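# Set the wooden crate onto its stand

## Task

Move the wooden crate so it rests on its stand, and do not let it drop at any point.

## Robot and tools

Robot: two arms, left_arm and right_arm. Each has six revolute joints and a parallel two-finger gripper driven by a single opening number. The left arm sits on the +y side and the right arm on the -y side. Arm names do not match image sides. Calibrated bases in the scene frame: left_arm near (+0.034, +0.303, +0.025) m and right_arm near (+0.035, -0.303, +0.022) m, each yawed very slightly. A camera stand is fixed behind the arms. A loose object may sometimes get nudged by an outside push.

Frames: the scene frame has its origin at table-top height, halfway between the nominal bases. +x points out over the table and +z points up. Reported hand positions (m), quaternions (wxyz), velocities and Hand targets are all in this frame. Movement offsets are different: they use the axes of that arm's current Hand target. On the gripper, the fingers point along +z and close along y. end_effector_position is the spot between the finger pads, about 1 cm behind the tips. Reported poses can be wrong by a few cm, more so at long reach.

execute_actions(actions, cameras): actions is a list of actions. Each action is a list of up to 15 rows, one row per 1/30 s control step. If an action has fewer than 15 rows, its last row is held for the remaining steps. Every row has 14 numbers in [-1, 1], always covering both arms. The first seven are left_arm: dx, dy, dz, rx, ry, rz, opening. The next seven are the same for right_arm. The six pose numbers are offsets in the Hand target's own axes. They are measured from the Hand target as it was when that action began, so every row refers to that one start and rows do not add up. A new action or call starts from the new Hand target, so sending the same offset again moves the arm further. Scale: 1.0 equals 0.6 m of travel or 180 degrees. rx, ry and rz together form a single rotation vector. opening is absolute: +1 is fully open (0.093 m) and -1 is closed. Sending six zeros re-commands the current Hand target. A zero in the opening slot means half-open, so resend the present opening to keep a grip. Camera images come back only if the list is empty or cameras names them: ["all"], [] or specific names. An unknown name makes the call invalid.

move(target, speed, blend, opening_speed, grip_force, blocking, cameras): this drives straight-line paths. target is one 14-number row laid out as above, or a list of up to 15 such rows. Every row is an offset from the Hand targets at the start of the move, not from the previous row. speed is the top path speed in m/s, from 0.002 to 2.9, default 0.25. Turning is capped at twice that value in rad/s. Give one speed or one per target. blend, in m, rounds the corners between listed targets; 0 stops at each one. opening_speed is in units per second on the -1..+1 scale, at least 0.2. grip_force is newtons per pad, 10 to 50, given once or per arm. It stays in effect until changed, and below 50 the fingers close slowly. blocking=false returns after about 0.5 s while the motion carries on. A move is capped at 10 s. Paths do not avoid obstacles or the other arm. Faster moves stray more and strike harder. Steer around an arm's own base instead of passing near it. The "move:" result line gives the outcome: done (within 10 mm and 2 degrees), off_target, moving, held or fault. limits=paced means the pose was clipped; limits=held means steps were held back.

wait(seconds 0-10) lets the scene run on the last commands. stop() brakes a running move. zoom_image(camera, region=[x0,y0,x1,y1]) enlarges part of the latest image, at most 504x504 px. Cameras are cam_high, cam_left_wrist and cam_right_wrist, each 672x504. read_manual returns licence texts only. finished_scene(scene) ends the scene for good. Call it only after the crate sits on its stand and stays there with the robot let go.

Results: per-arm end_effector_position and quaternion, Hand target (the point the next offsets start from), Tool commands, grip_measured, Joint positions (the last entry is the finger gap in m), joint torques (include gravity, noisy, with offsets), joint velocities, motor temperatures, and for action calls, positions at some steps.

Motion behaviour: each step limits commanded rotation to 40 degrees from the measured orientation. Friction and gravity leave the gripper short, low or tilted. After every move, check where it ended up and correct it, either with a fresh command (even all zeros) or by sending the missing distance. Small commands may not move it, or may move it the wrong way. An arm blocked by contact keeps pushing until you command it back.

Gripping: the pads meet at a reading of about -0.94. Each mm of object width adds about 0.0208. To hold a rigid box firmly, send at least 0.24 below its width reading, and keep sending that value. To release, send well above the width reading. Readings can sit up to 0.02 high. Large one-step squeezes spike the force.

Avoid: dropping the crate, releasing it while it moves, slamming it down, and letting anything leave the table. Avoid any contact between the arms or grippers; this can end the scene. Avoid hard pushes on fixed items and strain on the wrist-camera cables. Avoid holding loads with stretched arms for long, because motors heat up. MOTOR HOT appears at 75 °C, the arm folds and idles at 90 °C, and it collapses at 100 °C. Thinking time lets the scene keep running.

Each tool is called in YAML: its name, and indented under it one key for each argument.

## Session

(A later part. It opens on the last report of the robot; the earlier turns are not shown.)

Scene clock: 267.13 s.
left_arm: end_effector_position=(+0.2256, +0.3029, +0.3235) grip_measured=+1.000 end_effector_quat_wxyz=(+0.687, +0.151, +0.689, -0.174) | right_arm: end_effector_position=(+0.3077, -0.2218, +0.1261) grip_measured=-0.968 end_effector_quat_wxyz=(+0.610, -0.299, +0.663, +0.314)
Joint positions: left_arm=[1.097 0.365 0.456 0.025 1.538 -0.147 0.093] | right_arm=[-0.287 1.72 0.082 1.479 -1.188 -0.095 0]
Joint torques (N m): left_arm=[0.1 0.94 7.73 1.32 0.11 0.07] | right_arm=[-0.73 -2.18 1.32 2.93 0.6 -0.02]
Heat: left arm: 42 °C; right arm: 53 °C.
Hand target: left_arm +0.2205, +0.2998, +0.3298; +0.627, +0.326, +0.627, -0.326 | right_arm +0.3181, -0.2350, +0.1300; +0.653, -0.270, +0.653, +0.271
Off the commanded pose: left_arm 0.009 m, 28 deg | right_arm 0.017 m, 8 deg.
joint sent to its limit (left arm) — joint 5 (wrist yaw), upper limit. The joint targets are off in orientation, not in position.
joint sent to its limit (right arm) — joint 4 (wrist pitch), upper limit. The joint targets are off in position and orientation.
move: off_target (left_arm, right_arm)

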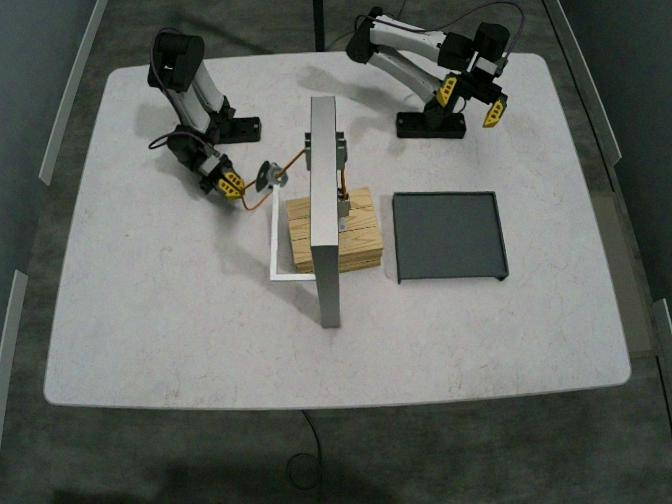

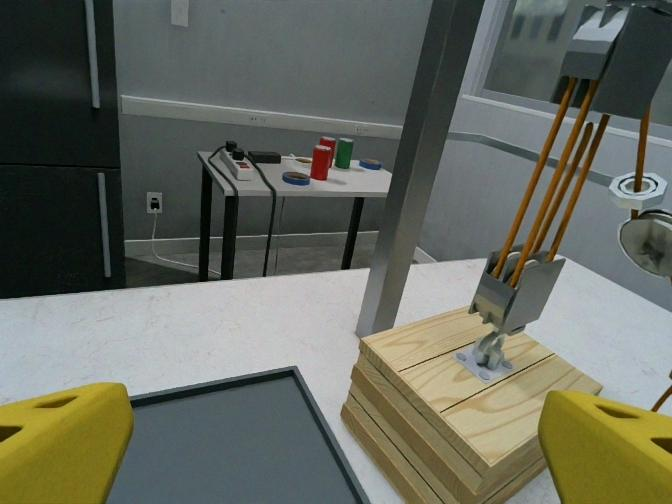

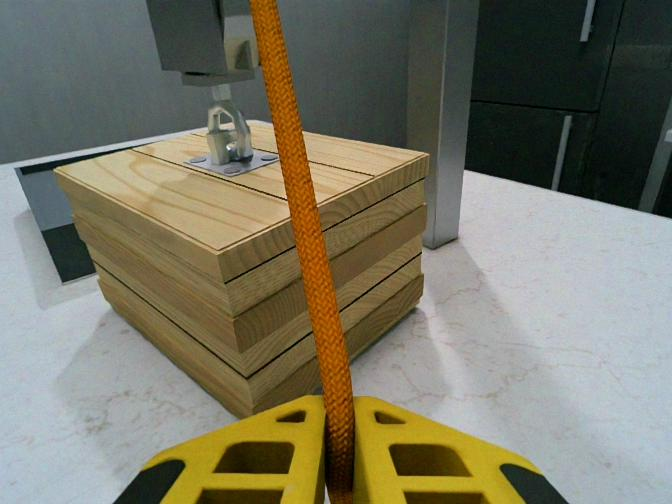

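move:
  target: [0, 0, 0, 0, 0, 0, 1, 0, 0.07, 0.01, -0.03, 0, 0, -1]
  cameras: ["cam_right_wrist", "cam_high", "cam_left_wrist"]
  speed: 0.04

zoom_image:
  camera: "cam_high"
  region: [200, 110, 380, 290]

zoom_image:
  camera: "cam_left_wrist"
  region: [340, 230, 672, 504]

Scene clock: 275.83 s.
left_arm: end_effector_position=(+0.2256, +0.3029, +0.3235) grip_measured=+1.000 end_effector_quat_wxyz=(+0.687, +0.151, +0.689, -0.174) | right_arm: end_effector_position=(+0.2913, -0.1968, +0.1243) grip_measured=-0.968 end_effector_quat_wxyz=(+0.599, -0.312, +0.663, +0.323)
Joint positions: left_arm=[1.097 0.365 0.456 0.025 1.538 -0.147 0.093] | right_arm=[-0.179 1.666 0.019 1.479 -1.112 -0.095 0]
Joint torques (N m): left_arm=[0.12 0.92 7.73 1.31 0.11 0.08] | right_arm=[0.21 -2.47 0.61 2.99 0.13 -0.08]
Heat: left arm: 42 °C; right arm: 54 °C.
Hand target: left_arm +0.2205, +0.2998, +0.3298; +0.627, +0.326, +0.627, -0.326 | right_arm +0.2927, -0.2011, +0.1300; +0.640, -0.301, +0.640, +0.301
Off the commanded pose: left_arm 0.009 m, 28 deg | right_arm 0.007 m, 6 deg.
joint sent to its limit (left arm) — joint 5 (wrist yaw), upper limit. The joint targets are off in orientation, not in position.
joint sent to its limit (right arm) — joint 4 (wrist pitch), upper limit. The joint targets are off in position and orientation.
move: off_target (left_arm, right_arm)

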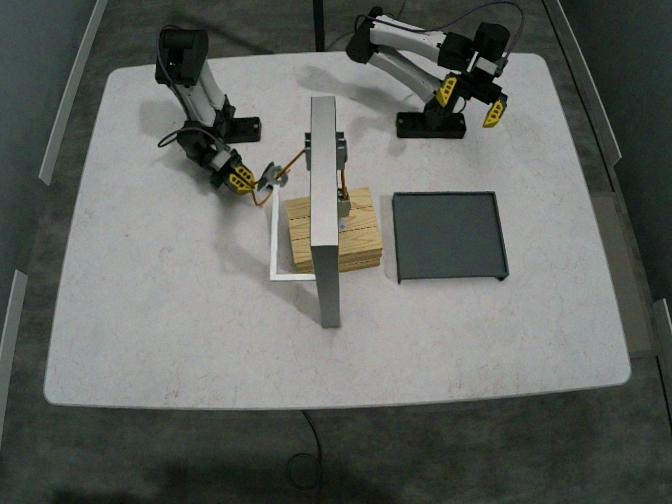

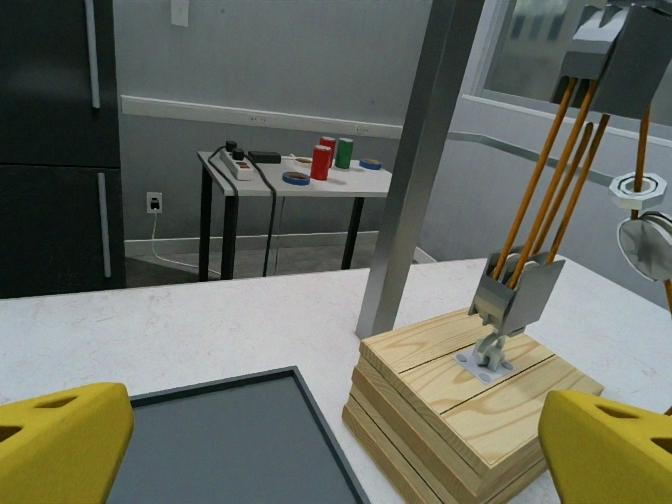

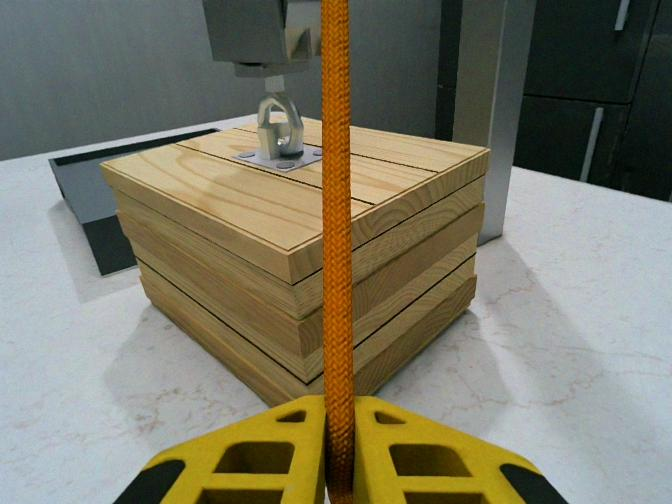

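Scaled by 2.800 from the camera's 672x504 image, which has a finer 960x720 frame.

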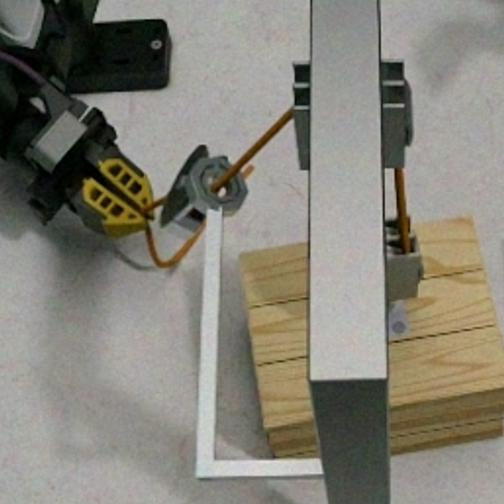

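Scaled by 1.518 from the camera's 672x504 image, which has a finer 960x720 frame.

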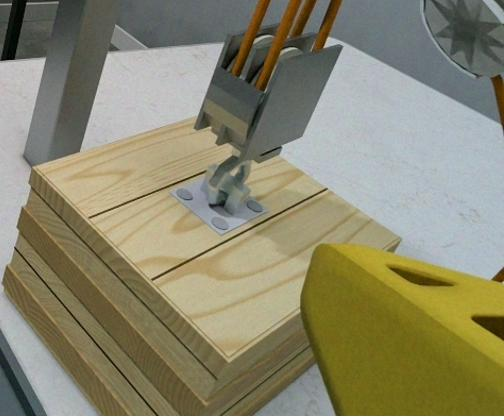

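zoom_image:
  camera: "cam_right_wrist"
  region: [120, 240, 520, 430]

zoom_image:
  camera: "cam_left_wrist"
  region: [440, 0, 672, 240]

zoom_image:
  camera: "cam_right_wrist"
  region: [180, 0, 480, 230]

Scaled by 1.260 from the camera's 672x504 image, which has a finer 960x720 frame.

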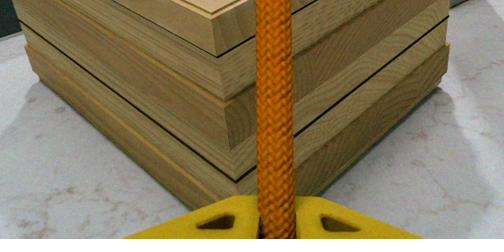

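Scaled by 2.100 from the camera's 672x504 image, which has a finer 960x720 frame.

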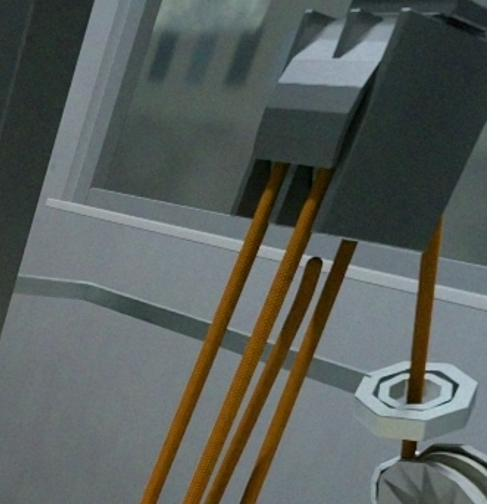

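Scaled by 1.680 from the camera's 672x504 image, which has a finer 960x720 frame.

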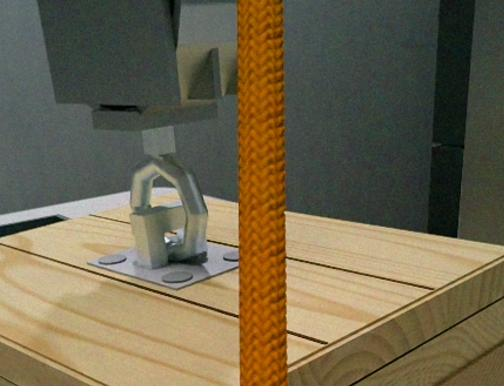

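move:
  target: [0, 0, 0, 0, 0, 0, 1, 0.05, -0.263, -0.169, 0.1387, 0.1366, 0.0307, -1]
  cameras: ["cam_right_wrist", "cam_high", "cam_left_wrist"]
  speed: 0.08

zoom_image:
  camera: "cam_high"
  region: [180, 110, 400, 290]

zoom_image:
  camera: "cam_left_wrist"
  region: [340, 230, 672, 504]

Scene clock: 301.83 s.
left_arm: end_effector_position=(+0.2256, +0.3029, +0.3235) grip_measured=+1.000 end_effector_quat_wxyz=(+0.687, +0.151, +0.689, -0.174) | right_arm: end_effector_position=(+0.3149, -0.3139, +0.1486) grip_measured=-0.968 end_effector_quat_wxyz=(+0.669, -0.314, +0.643, +0.200)
Joint positions: left_arm=[1.097 0.365 0.456 0.025 1.538 -0.147 0.093] | right_arm=[-0.671 1.619 0.192 1.26 -1.419 -0.328 0]
Joint torques (N m): left_arm=[0.13 0.94 7.73 1.31 0.11 0.08] | right_arm=[-7.62 0.94 3.29 -0.03 2.23 -0.03]
Heat: left arm: 42 °C; right arm: 53 °C.
Hand target: left_arm +0.2205, +0.2998, +0.3298; +0.627, +0.326, +0.627, -0.326 | right_arm +0.3496, -0.3798, +0.0998; +0.525, -0.182, +0.823, +0.117
Off the commanded pose: left_arm 0.009 m, 28 deg | right_arm 0.089 m, 32 deg.
joint sent to its limit (left arm) — joint 5 (wrist yaw), upper limit. The joint targets are off in orientation, not in position.
move: off_target (left_arm, right_arm)

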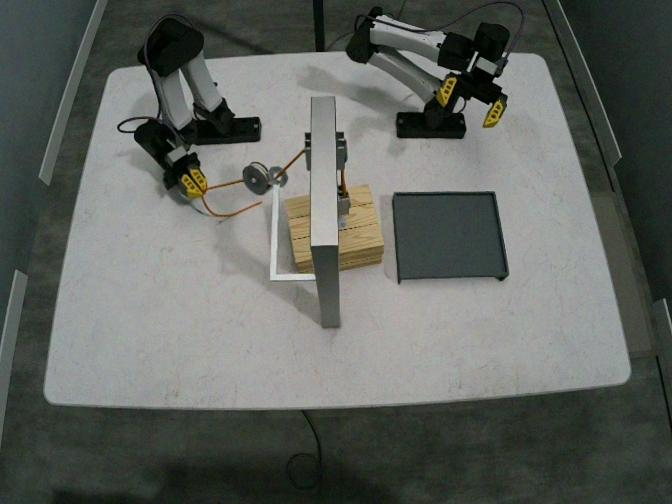

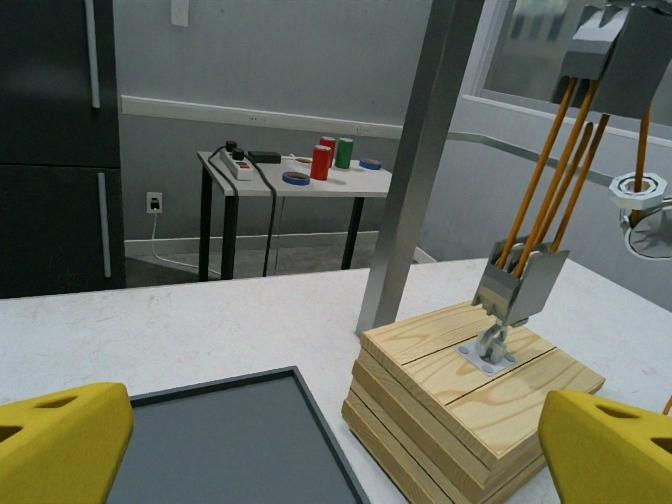

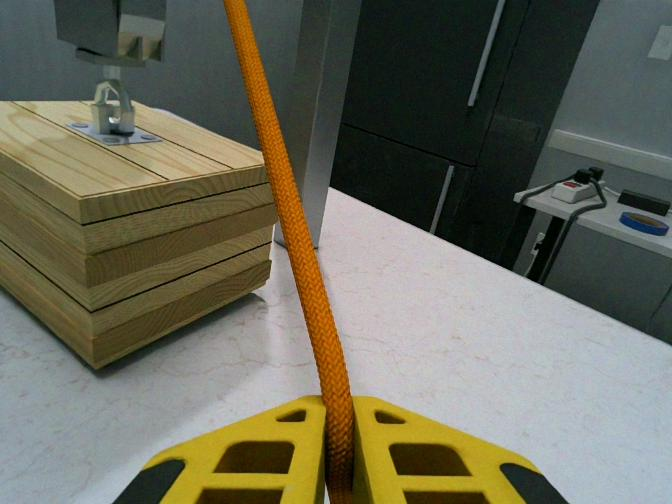

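Scaled by 2.291 from the camera's 672x504 image, which has a finer 960x720 frame.

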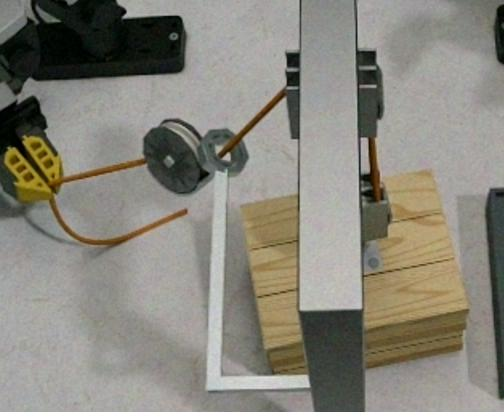

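Scaled by 1.518 from the camera's 672x504 image, which has a finer 960x720 frame.

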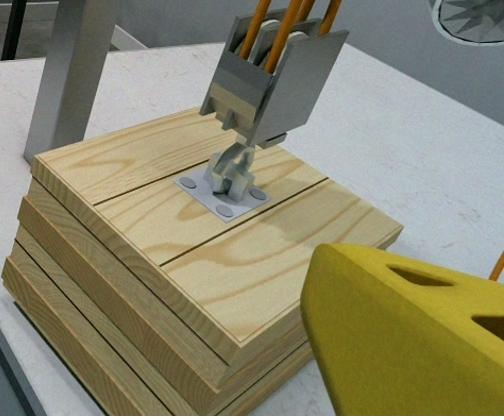

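move:
  target: [0, 0, 0, 0, 0, 0, 1, -0.074, 0.187, 0.001, 0, 0, 0, -1]
  cameras: ["cam_right_wrist", "cam_high", "cam_left_wrist"]
  speed: 0.06

zoom_image:
  camera: "cam_high"
  region: [180, 110, 400, 290]

zoom_image:
  camera: "cam_left_wrist"
  region: [340, 230, 672, 504]

Scene clock: 311.23 s.
left_arm: end_effector_position=(+0.2256, +0.3029, +0.3235) grip_measured=+1.000 end_effector_quat_wxyz=(+0.687, +0.151, +0.689, -0.174) | right_arm: end_effector_position=(+0.3179, -0.2548, +0.1643) grip_measured=-0.968 end_effector_quat_wxyz=(+0.568, -0.217, +0.781, +0.142)
Joint positions: left_arm=[1.097 0.365 0.456 0.025 1.538 -0.147 0.093] | right_arm=[-0.206 0.826 0.254 0.155 -0.683 -0.299 0]
Joint torques (N m): left_arm=[0.12 0.92 7.72 1.32 0.11 0.07] | right_arm=[-0.21 0.72 7.36 1.17 0.59 -0.23]
Heat: left arm: 42 °C; right arm: 50 °C.
Hand target: left_arm +0.2205, +0.2998, +0.3298; +0.627, +0.326, +0.627, -0.326 | right_arm +0.3196, -0.2700, +0.1399; +0.525, -0.182, +0.823, +0.117
Off the commanded pose: left_arm 0.009 m, 28 deg | right_arm 0.029 m, 9 deg.
joint sent to its limit (left arm) — joint 5 (wrist yaw), upper limit. The joint targets are off in orientation, not in position.
move: off_target (left_arm, right_arm)

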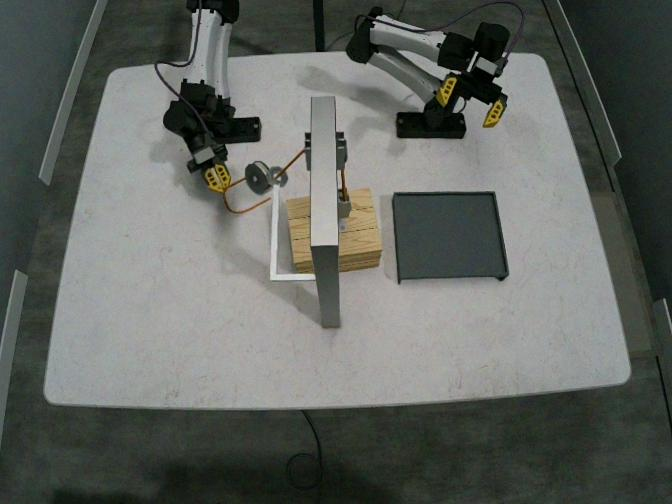

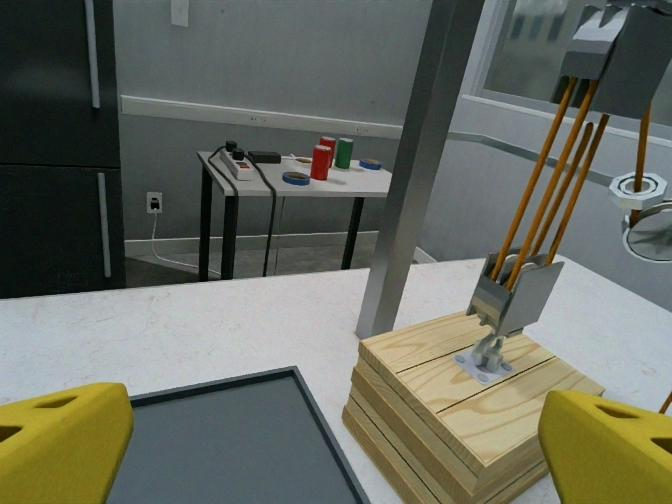

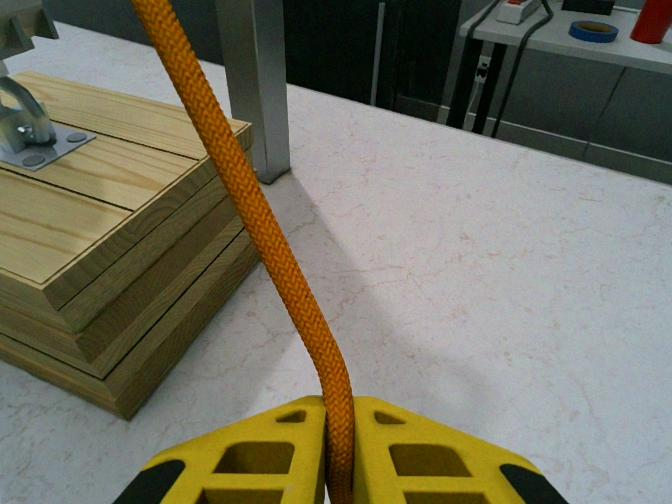

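Scaled by 2.291 from the camera's 672x504 image, which has a finer 960x720 frame.

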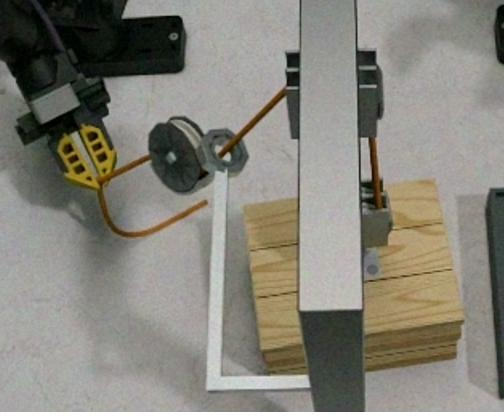

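Scaled by 1.518 from the camera's 672x504 image, which has a finer 960x720 frame.

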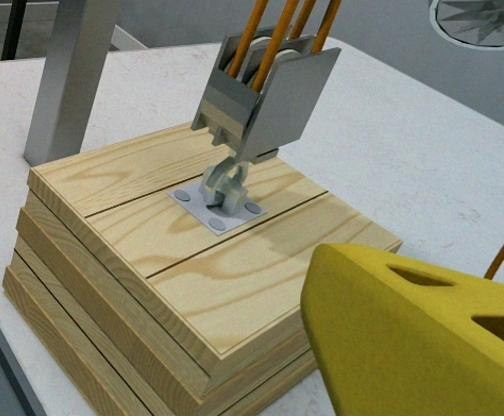

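move:
  target: [0.133, 0.248, 0.052, -0.2455, 0.4327, -0.225, 1, 0, 0, 0, 0, 0, 0, -1]
  cameras: ["cam_left_wrist", "cam_high"]
  speed: 0.4

Scene clock: 343.97 s.
left_arm: end_effector_position=(+0.3624, +0.3610, +0.2393) grip_measured=+1.000 end_effector_quat_wxyz=(+0.064, -0.001, +0.998, -0.001) | right_arm: end_effector_position=(+0.3179, -0.2548, +0.1643) grip_measured=-0.968 end_effector_quat_wxyz=(+0.568, -0.217, +0.781, +0.142)
Joint positions: left_arm=[0.21 1.738 1.825 -1.532 0.025 0.182 0.093] | right_arm=[-0.206 0.826 0.254 0.155 -0.683 -0.299 0]
Joint torques (N m): left_arm=[-0.75 -7.08 8.68 0.16 -0.11 0.04] | right_arm=[-0.09 0.83 7.49 1.17 0.6 -0.18]
Heat: left arm: 43 °C; right arm: 47 °C.
Hand target: left_arm +0.3603, +0.3598, +0.2500; +0.044, +0.000, +0.999, +0.000 | right_arm +0.3196, -0.2700, +0.1399; +0.525, -0.182, +0.823, +0.117
Off the commanded pose: left_arm 0.011 m, 2 deg | right_arm 0.029 m, 9 deg.
joint sent to its limit (left arm) — joint 4 (wrist pitch), lower limit. The joint targets are off in position, not in orientation.
move: off_target (left_arm, right_arm)
Images, in order (width x height): cam_high 672x504, cam_left_wrist 672x504.

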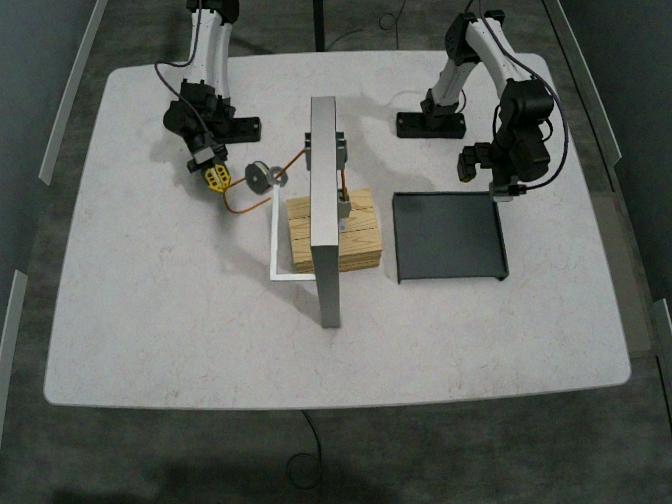

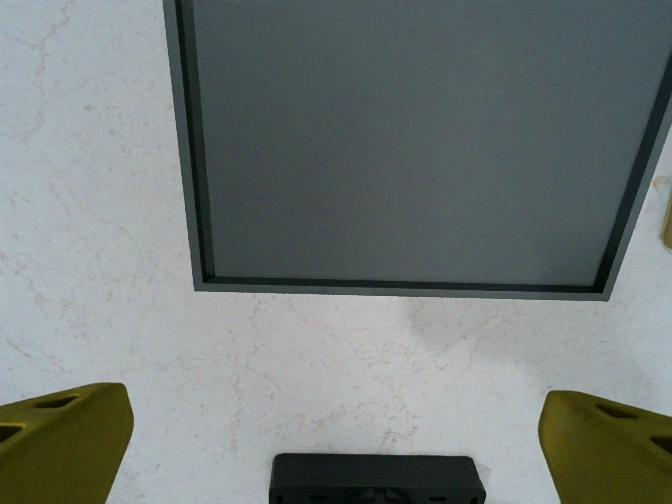

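move:
  target: [-0.046, 0.158, 0.238, 0, 0, 0, 1, 0, 0, 0, 0, 0, 0, -1]
  cameras: ["cam_left_wrist", "cam_high"]
  speed: 0.3

zoom_image:
  camera: "cam_high"
  region: [380, 120, 580, 300]

Scene clock: 373.37 s.
left_arm: end_effector_position=(+0.3947, +0.4530, +0.1062) grip_measured=+1.000 end_effector_quat_wxyz=(+0.028, -0.007, +1.000, -0.002) | right_arm: end_effector_position=(+0.3179, -0.2548, +0.1643) grip_measured=-0.968 end_effector_quat_wxyz=(+0.568, -0.217, +0.781, +0.142)
Joint positions: left_arm=[0.428 1.991 1.627 -1.156 0.025 0.391 0.093] | right_arm=[-0.206 0.826 0.254 0.155 -0.683 -0.299 0]
Joint torques (N m): left_arm=[-0.27 -9.39 5.89 0.5 0.08 0.2] | right_arm=[-0.23 0.88 7.39 1.2 0.59 -0.2]
Motor temperatures (°C): left_arm=[30 32 44 37 28 26 28] | right_arm=[31 30 41 45 29 25 32]
Heat: left arm: 44 °C; right arm: 45 °C.
Hand target: left_arm +0.4003, +0.4547, +0.1102; +0.044, +0.000, +0.999, +0.000 | right_arm +0.3196, -0.2700, +0.1399; +0.525, -0.182, +0.823, +0.117
Off the commanded pose: left_arm 0.007 m, 2 deg | right_arm 0.029 m, 9 deg.
move: off_target (right_arm)
Images, in order (width x height): cam_high 672x504, cam_left_wrist 672x504.

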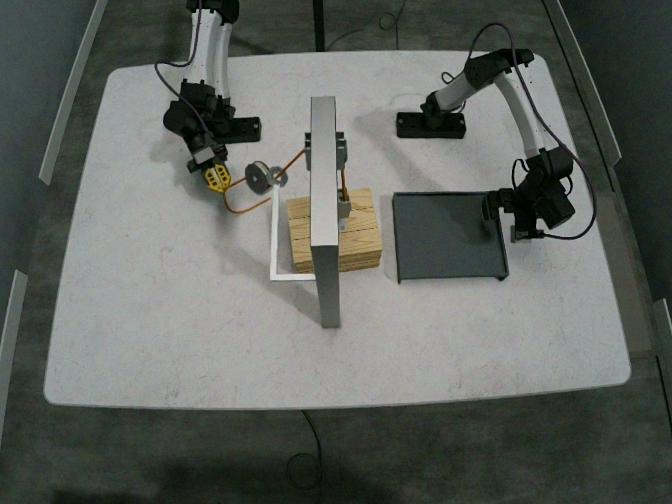

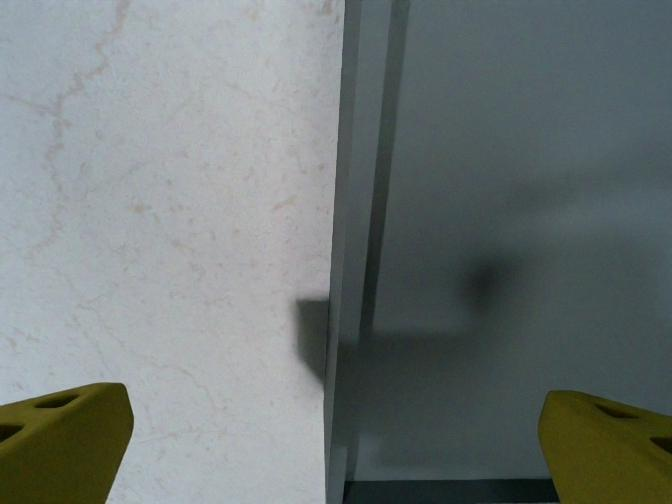

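Scaled by 2.520 from the camera's 672x504 image, which has a finer 960x720 frame.

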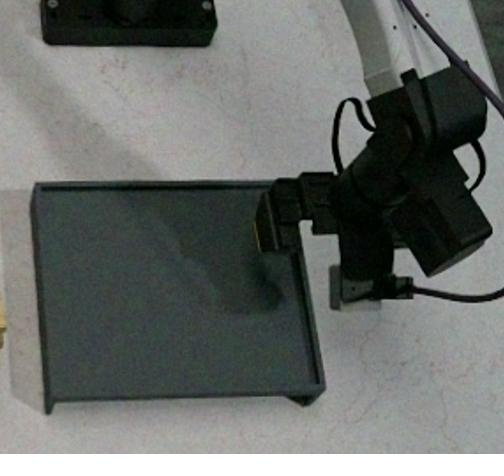

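move:
  target: [0.0065, 0, 0.0745, 0, 0, 0, 1, 0, 0, 0, 0, 0, 0, -1]
  cameras: ["cam_left_wrist", "cam_high"]
  speed: 0.1

zoom_image:
  camera: "cam_high"
  region: [380, 120, 580, 300]

Scene clock: 380.90 s.
left_arm: end_effector_position=(+0.3941, +0.4521, +0.0645) grip_measured=+1.000 end_effector_quat_wxyz=(+0.029, -0.005, +1.000, -0.001) | right_arm: end_effector_position=(+0.3179, -0.2548, +0.1643) grip_measured=-0.968 end_effector_quat_wxyz=(+0.568, -0.217, +0.781, +0.142)
Joint positions: left_arm=[0.426 2.019 1.499 -0.998 0.025 0.393 0.093] | right_arm=[-0.206 0.826 0.254 0.155 -0.683 -0.299 0]
Joint torques (N m): left_arm=[-0.36 -8.92 5.33 0.58 0.08 0.19] | right_arm=[-0.12 0.87 7.46 1.18 0.58 -0.21]
Heat: left arm: 44 °C; right arm: 45 °C.
Hand target: left_arm +0.4003, +0.4547, +0.0654; +0.044, +0.000, +0.999, +0.000 | right_arm +0.3196, -0.2700, +0.1399; +0.525, -0.182, +0.823, +0.117
Off the commanded pose: left_arm 0.007 m, 2 deg | right_arm 0.029 m, 9 deg.
move: off_target (right_arm)
Images, in order (width x height): cam_high 672x504, cam_left_wrist 672x504.

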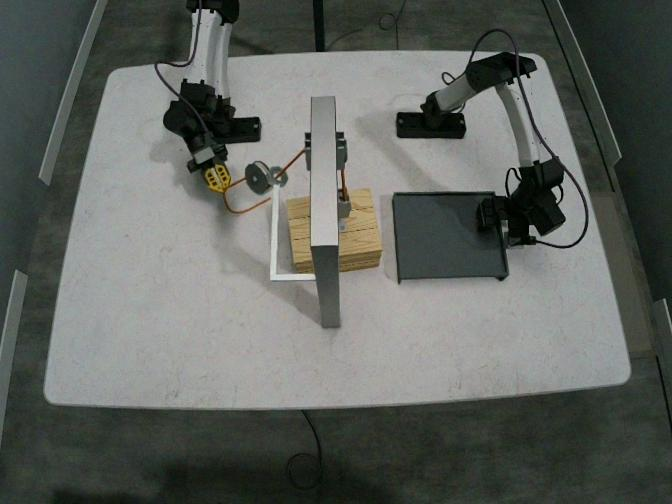

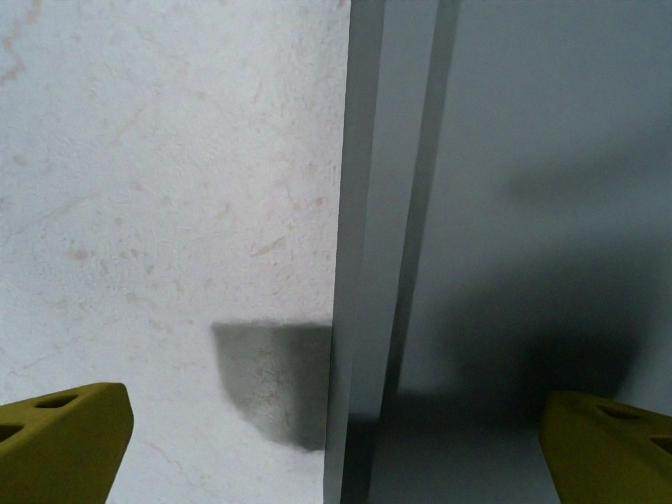

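Scaled by 2.520 from the camera's 672x504 image, which has a finer 960x720 frame.

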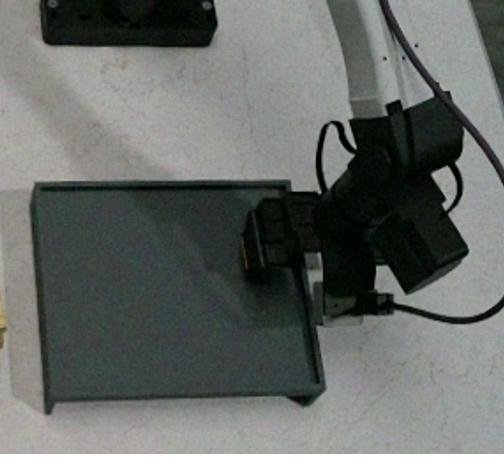

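move:
  target: [0.002, 0, 0.025, 0, 0, 0, 1, 0, 0, 0, 0, 0, 0, -1]
  cameras: ["cam_left_wrist"]
  speed: 0.05

Scene clock: 384.30 s.
left_arm: end_effector_position=(+0.3938, +0.4526, +0.0617) grip_measured=+1.000 end_effector_quat_wxyz=(+0.035, -0.003, +0.999, -0.010) | right_arm: end_effector_position=(+0.3179, -0.2548, +0.1643) grip_measured=-0.968 end_effector_quat_wxyz=(+0.568, -0.217, +0.781, +0.142)
Joint positions: left_arm=[0.437 2.019 1.486 -0.983 0.047 0.406 0.093] | right_arm=[-0.206 0.826 0.254 0.155 -0.683 -0.299 0]
Joint torques (N m): left_arm=[-0.58 -7.43 3.21 0.94 -0.03 0.14] | right_arm=[-0.13 0.95 7.45 1.18 0.6 -0.2]
Heat: left arm: 43 °C; right arm: 45 °C.
Hand target: left_arm +0.4004, +0.4547, +0.0503; +0.044, +0.000, +0.999, +0.000 | right_arm +0.3196, -0.2700, +0.1399; +0.525, -0.182, +0.823, +0.117
Off the commanded pose: left_arm 0.013 m, 2 deg | right_arm 0.029 m, 9 deg.
move: off_target (left_arm, right_arm)
Images, in order (width x height): cam_left_wrist 672x504.

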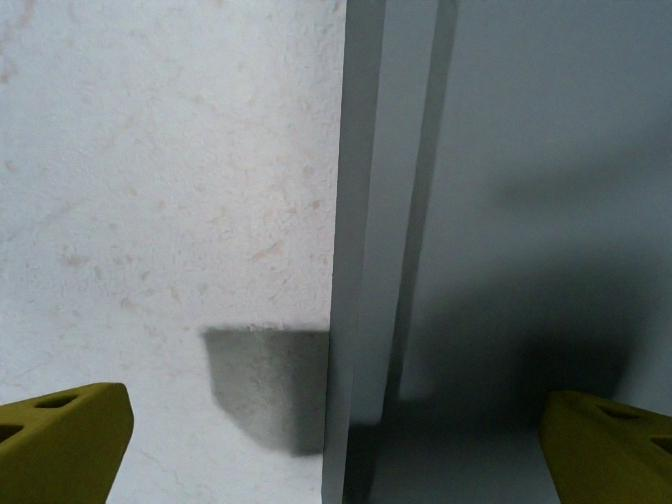

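move:
  target: [-0.0012, 0, -0.0235, 0, 0, 0, -1, 0, 0, 0, 0, 0, 0, -1]
  cameras: ["cam_left_wrist", "cam_high"]
  speed: 0.05
  opening_speed: 1.0

Scene clock: 390.37 s.
left_arm: end_effector_position=(+0.3951, +0.4340, +0.0624) grip_measured=-0.293 end_effector_quat_wxyz=(+0.036, +0.009, +0.998, -0.046) | right_arm: end_effector_position=(+0.3179, -0.2548, +0.1643) grip_measured=-0.968 end_effector_quat_wxyz=(+0.568, -0.217, +0.781, +0.142)
Joint positions: left_arm=[0.42 2.019 1.486 -1.008 0.113 0.412 0.031] | right_arm=[-0.206 0.826 0.254 0.155 -0.683 -0.299 0]
Joint torques (N m): left_arm=[0.24 -9.02 6.19 0.63 -0.61 0.09] | right_arm=[-0.25 0.84 7.43 1.18 0.59 -0.22]
Heat: left arm: 43 °C; right arm: 44 °C.
Hand target: left_arm +0.3999, +0.4547, +0.0644; +0.044, +0.000, +0.999, +0.000 | right_arm +0.3196, -0.2700, +0.1399; +0.525, -0.182, +0.823, +0.117
Off the commanded pose: left_arm 0.021 m, 5 deg | right_arm 0.029 m, 9 deg.
move: off_target (left_arm, right_arm)
Images, in order (width x height): cam_high 672x504, cam_left_wrist 672x504.

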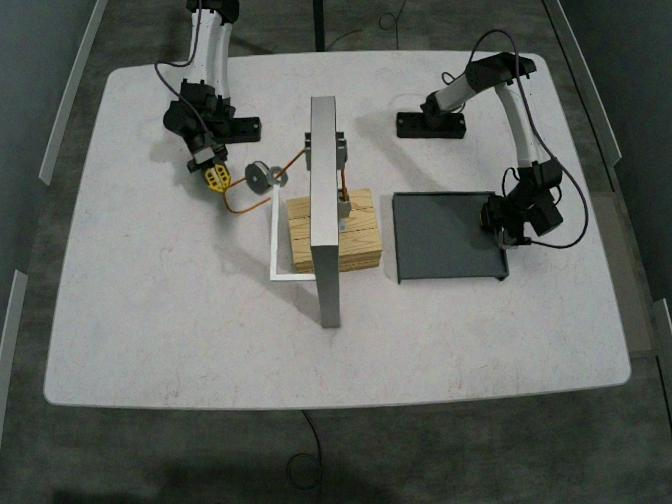

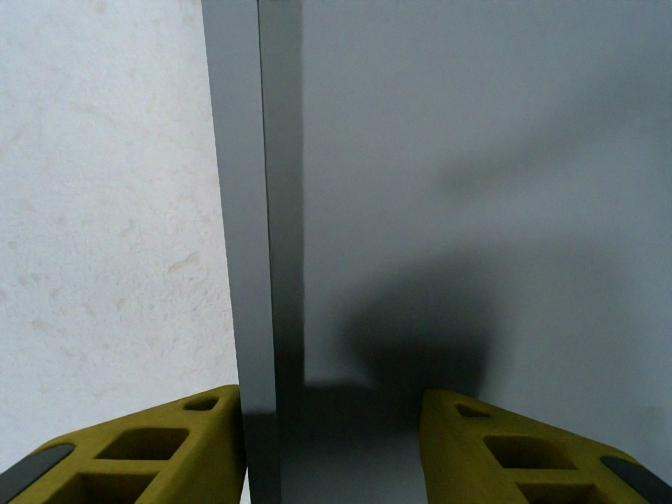

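move:
  target: [-0.0012, 0, -0.0165, 0, 0, 0, -1, 0, 0, 0, 0, 0, 0, -1]
  cameras: ["cam_left_wrist", "cam_high"]
  speed: 0.05

Scene clock: 400.60 s.
left_arm: end_effector_position=(+0.3950, +0.4341, +0.0624) grip_measured=-0.317 end_effector_quat_wxyz=(+0.037, +0.008, +0.998, -0.047) | right_arm: end_effector_position=(+0.3179, -0.2548, +0.1643) grip_measured=-0.968 end_effector_quat_wxyz=(+0.568, -0.217, +0.781, +0.142)
Joint positions: left_arm=[0.422 2.019 1.486 -1.008 0.116 0.412 0.03] | right_arm=[-0.206 0.826 0.254 0.155 -0.683 -0.299 0]
Joint torques (N m): left_arm=[0.23 -10.1 8.21 0.31 -0.62 0.08] | right_arm=[-0.16 0.83 7.39 1.2 0.6 -0.19]
Heat: left arm: 43 °C; right arm: 44 °C.
Hand target: left_arm +0.3997, +0.4547, +0.0744; +0.044, +0.000, +0.999, +0.000 | right_arm +0.3196, -0.2700, +0.1399; +0.525, -0.182, +0.823, +0.117
Off the commanded pose: left_arm 0.024 m, 6 deg | right_arm 0.029 m, 9 deg.
move: off_target (left_arm, right_arm)
Images, in order (width x height): cam_high 672x504, cam_left_wrist 672x504.

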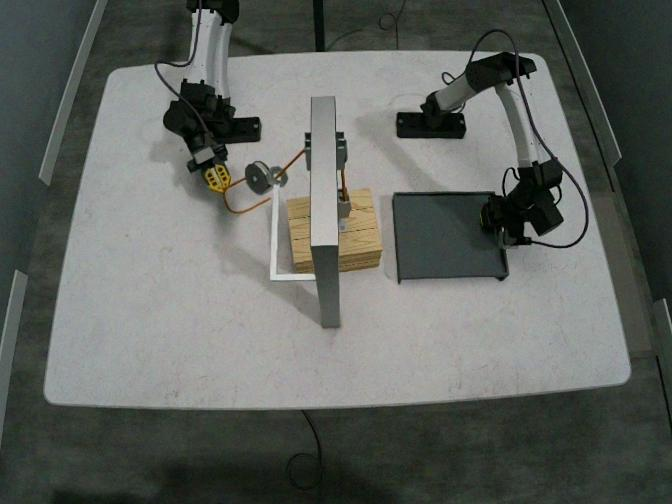

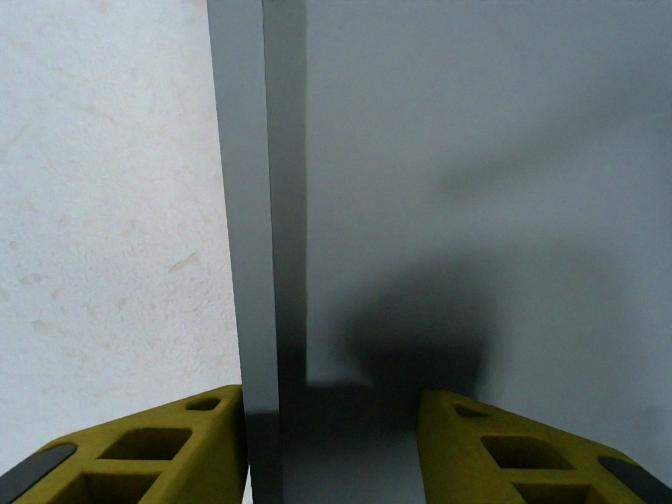

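move:
  target: [0, 0, 0, 0, 0, 0, 1, 0, 0, 0, 0, 0, 0, -1]
  cameras: ["cam_left_wrist"]
  speed: 0.05

Scene clock: 411.90 s.
left_arm: end_effector_position=(+0.3919, +0.4463, +0.0627) grip_measured=+1.000 end_effector_quat_wxyz=(+0.026, +0.002, +1.000, -0.015) | right_arm: end_effector_position=(+0.3179, -0.2548, +0.1643) grip_measured=-0.968 end_effector_quat_wxyz=(+0.568, -0.217, +0.781, +0.142)
Joint positions: left_arm=[0.425 2.019 1.491 -1.006 0.048 0.405 0.093] | right_arm=[-0.206 0.826 0.254 0.155 -0.683 -0.299 0]
Joint torques (N m): left_arm=[0.2 -9.98 7.8 0.32 -0.12 0.09] | right_arm=[-0.17 0.77 7.41 1.17 0.61 -0.2]
Motor temperatures (°C): left_arm=[30 37 43 36 28 26 29] | right_arm=[30 30 42 44 29 25 32]
Heat: left arm: 43 °C; right arm: 44 °C.
Hand target: left_arm +0.3997, +0.4547, +0.0744; +0.044, +0.000, +0.999, +0.000 | right_arm +0.3196, -0.2700, +0.1399; +0.525, -0.182, +0.823, +0.117
Off the commanded pose: left_arm 0.016 m, 3 deg | right_arm 0.029 m, 9 deg.
move: off_target (left_arm, right_arm)
Images, in order (width x height): cam_left_wrist 672x504.

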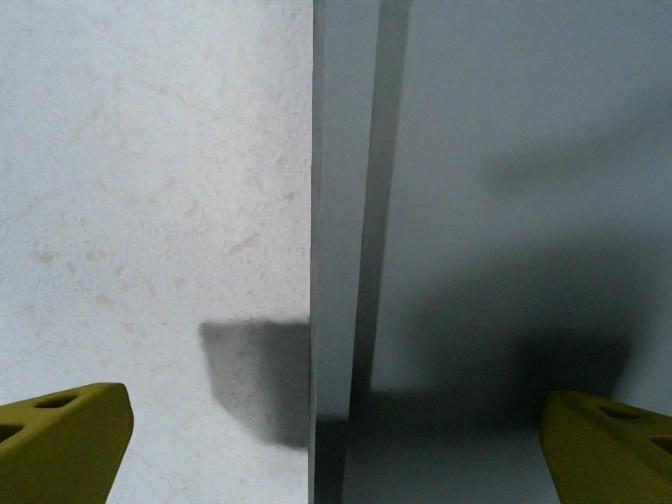

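move:
  target:
    - [0.003, 0, -0.045, 0, 0, 0, 1, 0, 0, 0, 0, 0, 0, -1]
    - [0.001, 0, -0.012, 0, 0, 0, 1, 0, 0, 0, 0, 0, 0, -1]
  cameras: ["cam_left_wrist"]
  speed: 0.08

Scene clock: 415.53 s.
left_arm: end_effector_position=(+0.3963, +0.4487, +0.0765) grip_measured=+1.000 end_effector_quat_wxyz=(+0.031, +0.003, +0.999, -0.010) | right_arm: end_effector_position=(+0.3179, -0.2548, +0.1643) grip_measured=-0.968 end_effector_quat_wxyz=(+0.568, -0.217, +0.781, +0.142)
Joint positions: left_arm=[0.423 2.012 1.538 -1.048 0.042 0.405 0.093] | right_arm=[-0.206 0.826 0.254 0.155 -0.683 -0.299 0]
Joint torques (N m): left_arm=[0.02 -10.32 5.01 0.5 -0.08 0.1] | right_arm=[-0.18 0.8 7.36 1.17 0.58 -0.2]
Heat: left arm: 43 °C; right arm: 44 °C.
Hand target: left_arm +0.3985, +0.4547, +0.0815; +0.044, +0.000, +0.999, +0.000 | right_arm +0.3196, -0.2700, +0.1399; +0.525, -0.182, +0.823, +0.117
Off the commanded pose: left_arm 0.008 m, 2 deg | right_arm 0.029 m, 9 deg.
move: off_target (right_arm)
Images, in order (width x height): cam_left_wrist 672x504.

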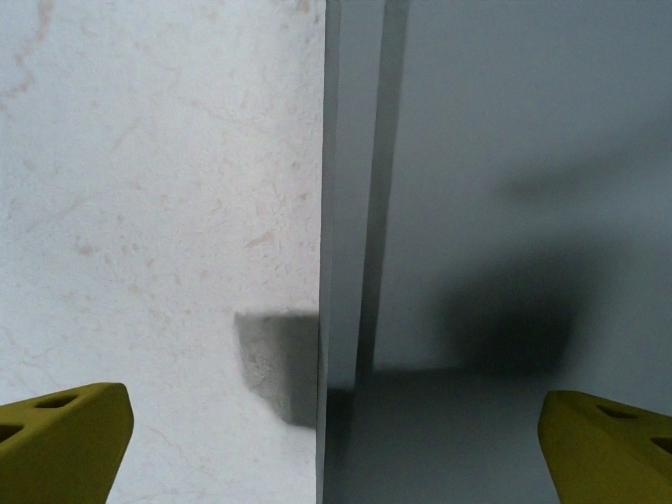

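move:
  target: [0.001, -0.005, 0.0242, 0, 0, 0, 1, 0, 0, 0, 0, 0, 0, -1]
  speed: 0.05

move:
  target: [0, 0, 0, 0, 0, 0, -1, 0, 0, 0, 0, 0, 0, -1]
  cameras: ["cam_left_wrist", "cam_high"]
  opening_speed: 1.0

Scene clock: 419.57 s.
left_arm: end_effector_position=(+0.3958, +0.4484, +0.0658) grip_measured=+1.000 end_effector_quat_wxyz=(+0.035, +0.002, +0.999, -0.008) | right_arm: end_effector_position=(+0.3179, -0.2548, +0.1643) grip_measured=-0.968 end_effector_quat_wxyz=(+0.568, -0.217, +0.781, +0.142)
Joint positions: left_arm=[0.423 2.012 1.494 -0.994 0.042 0.403 0.093] | right_arm=[-0.206 0.826 0.254 0.155 -0.683 -0.299 0]
Joint torques (N m): left_arm=[-0.58 -9.21 5.14 0.53 -0.08 0.04] | right_arm=[-0.2 0.8 7.39 1.18 0.59 -0.24]
Heat: left arm: 43 °C; right arm: 43 °C.
Hand target: left_arm +0.3992, +0.4517, +0.0670; +0.044, +0.000, +0.999, +0.000 | right_arm +0.3196, -0.2700, +0.1399; +0.525, -0.182, +0.823, +0.117
Off the commanded pose: left_arm 0.005 m, 1 deg | right_arm 0.029 m, 9 deg.
move: off_target (right_arm)

Scene clock: 422.67 s.
left_arm: end_effector_position=(+0.3963, +0.4462, +0.0659) grip_measured=-0.856 end_effector_quat_wxyz=(+0.038, +0.005, +0.999, -0.016) | right_arm: end_effector_position=(+0.3179, -0.2548, +0.1643) grip_measured=-0.968 end_effector_quat_wxyz=(+0.568, -0.217, +0.781, +0.142)
Joint positions: left_arm=[0.425 2.012 1.494 -0.995 0.059 0.411 0.004] | right_arm=[-0.206 0.826 0.254 0.155 -0.683 -0.299 0]
Joint torques (N m): left_arm=[-0.09 -9.22 5.12 0.53 -0.15 0.05] | right_arm=[-0.2 0.79 7.45 1.18 0.56 -0.18]
Heat: left arm: 43 °C; right arm: 43 °C.
Hand target: left_arm +0.3992, +0.4517, +0.0670; +0.044, +0.000, +0.999, +0.000 | right_arm +0.3196, -0.2700, +0.1399; +0.525, -0.182, +0.823, +0.117
Off the commanded pose: left_arm 0.006 m, 2 deg | right_arm 0.029 m, 9 deg.
move: off_target (right_arm)
Images, in order (width x height): cam_high 672x504, cam_left_wrist 672x504.

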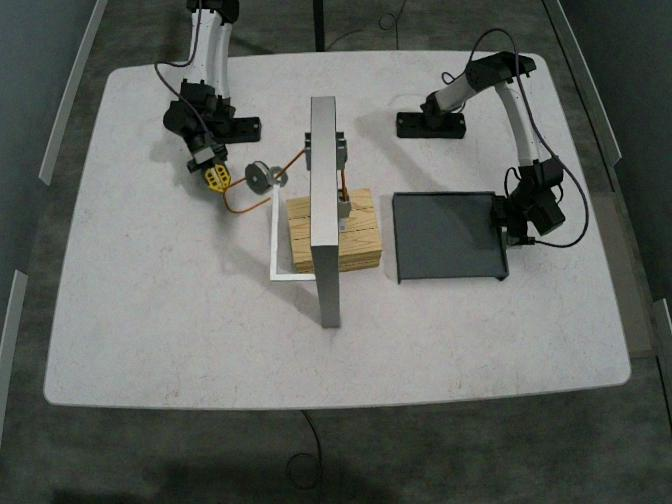

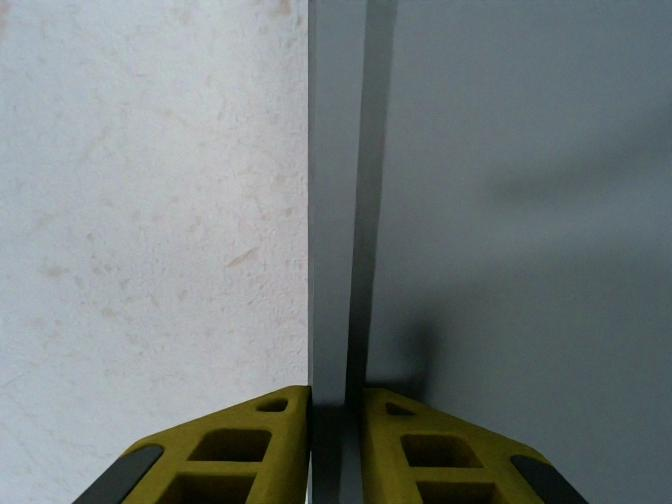

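move:
  target: [0, -0.05, 0, 0, 0, 0, -1, 0, 0, 0, 0, 0, 0, -1]
  cameras: ["cam_left_wrist", "cam_high"]
  speed: 0.06

Scene clock: 427.90 s.
left_arm: end_effector_position=(+0.3964, +0.4366, +0.0653) grip_measured=-0.864 end_effector_quat_wxyz=(+0.039, +0.000, +0.999, +0.002) | right_arm: end_effector_position=(+0.3179, -0.2548, +0.1643) grip_measured=-0.968 end_effector_quat_wxyz=(+0.568, -0.217, +0.781, +0.142)
Joint positions: left_arm=[0.387 1.985 1.451 -0.962 0.024 0.362 0.004] | right_arm=[-0.206 0.826 0.254 0.155 -0.683 -0.299 0]
Joint torques (N m): left_arm=[-2.78 -10.06 3.81 0.45 0.03 -0.17] | right_arm=[-0.18 0.85 7.45 1.19 0.57 -0.21]
Heat: left arm: 42 °C; right arm: 43 °C.
Hand target: left_arm +0.3992, +0.4217, +0.0669; +0.044, +0.000, +0.999, +0.000 | right_arm +0.3196, -0.2700, +0.1399; +0.525, -0.182, +0.823, +0.117
Off the commanded pose: left_arm 0.015 m, 1 deg | right_arm 0.029 m, 9 deg.
move: off_target (left_arm, right_arm)
Images, in order (width x height): cam_high 672x504, cam_left_wrist 672x504.

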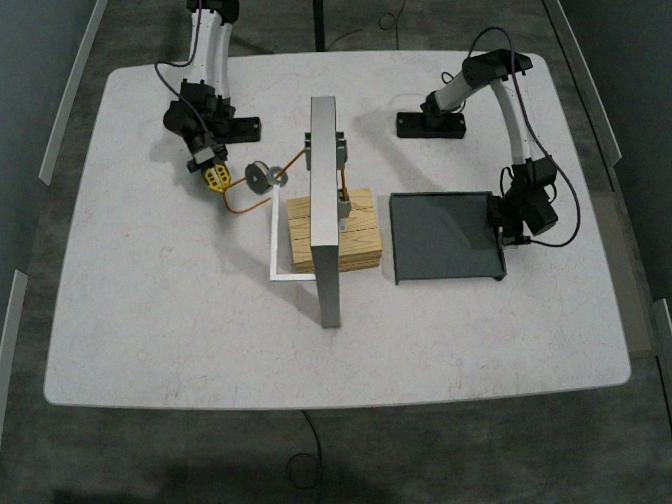

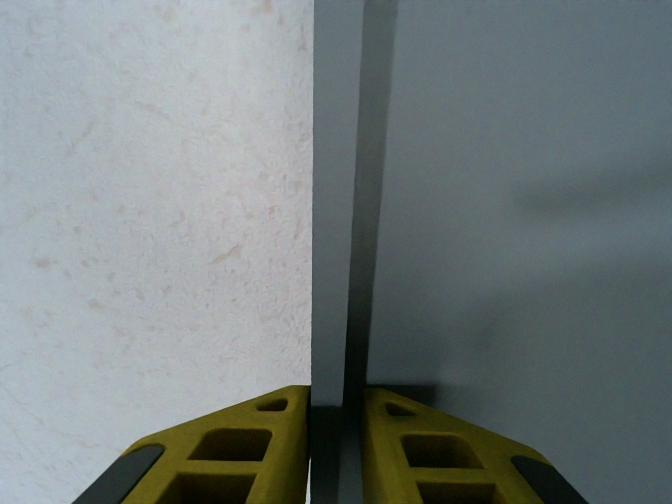

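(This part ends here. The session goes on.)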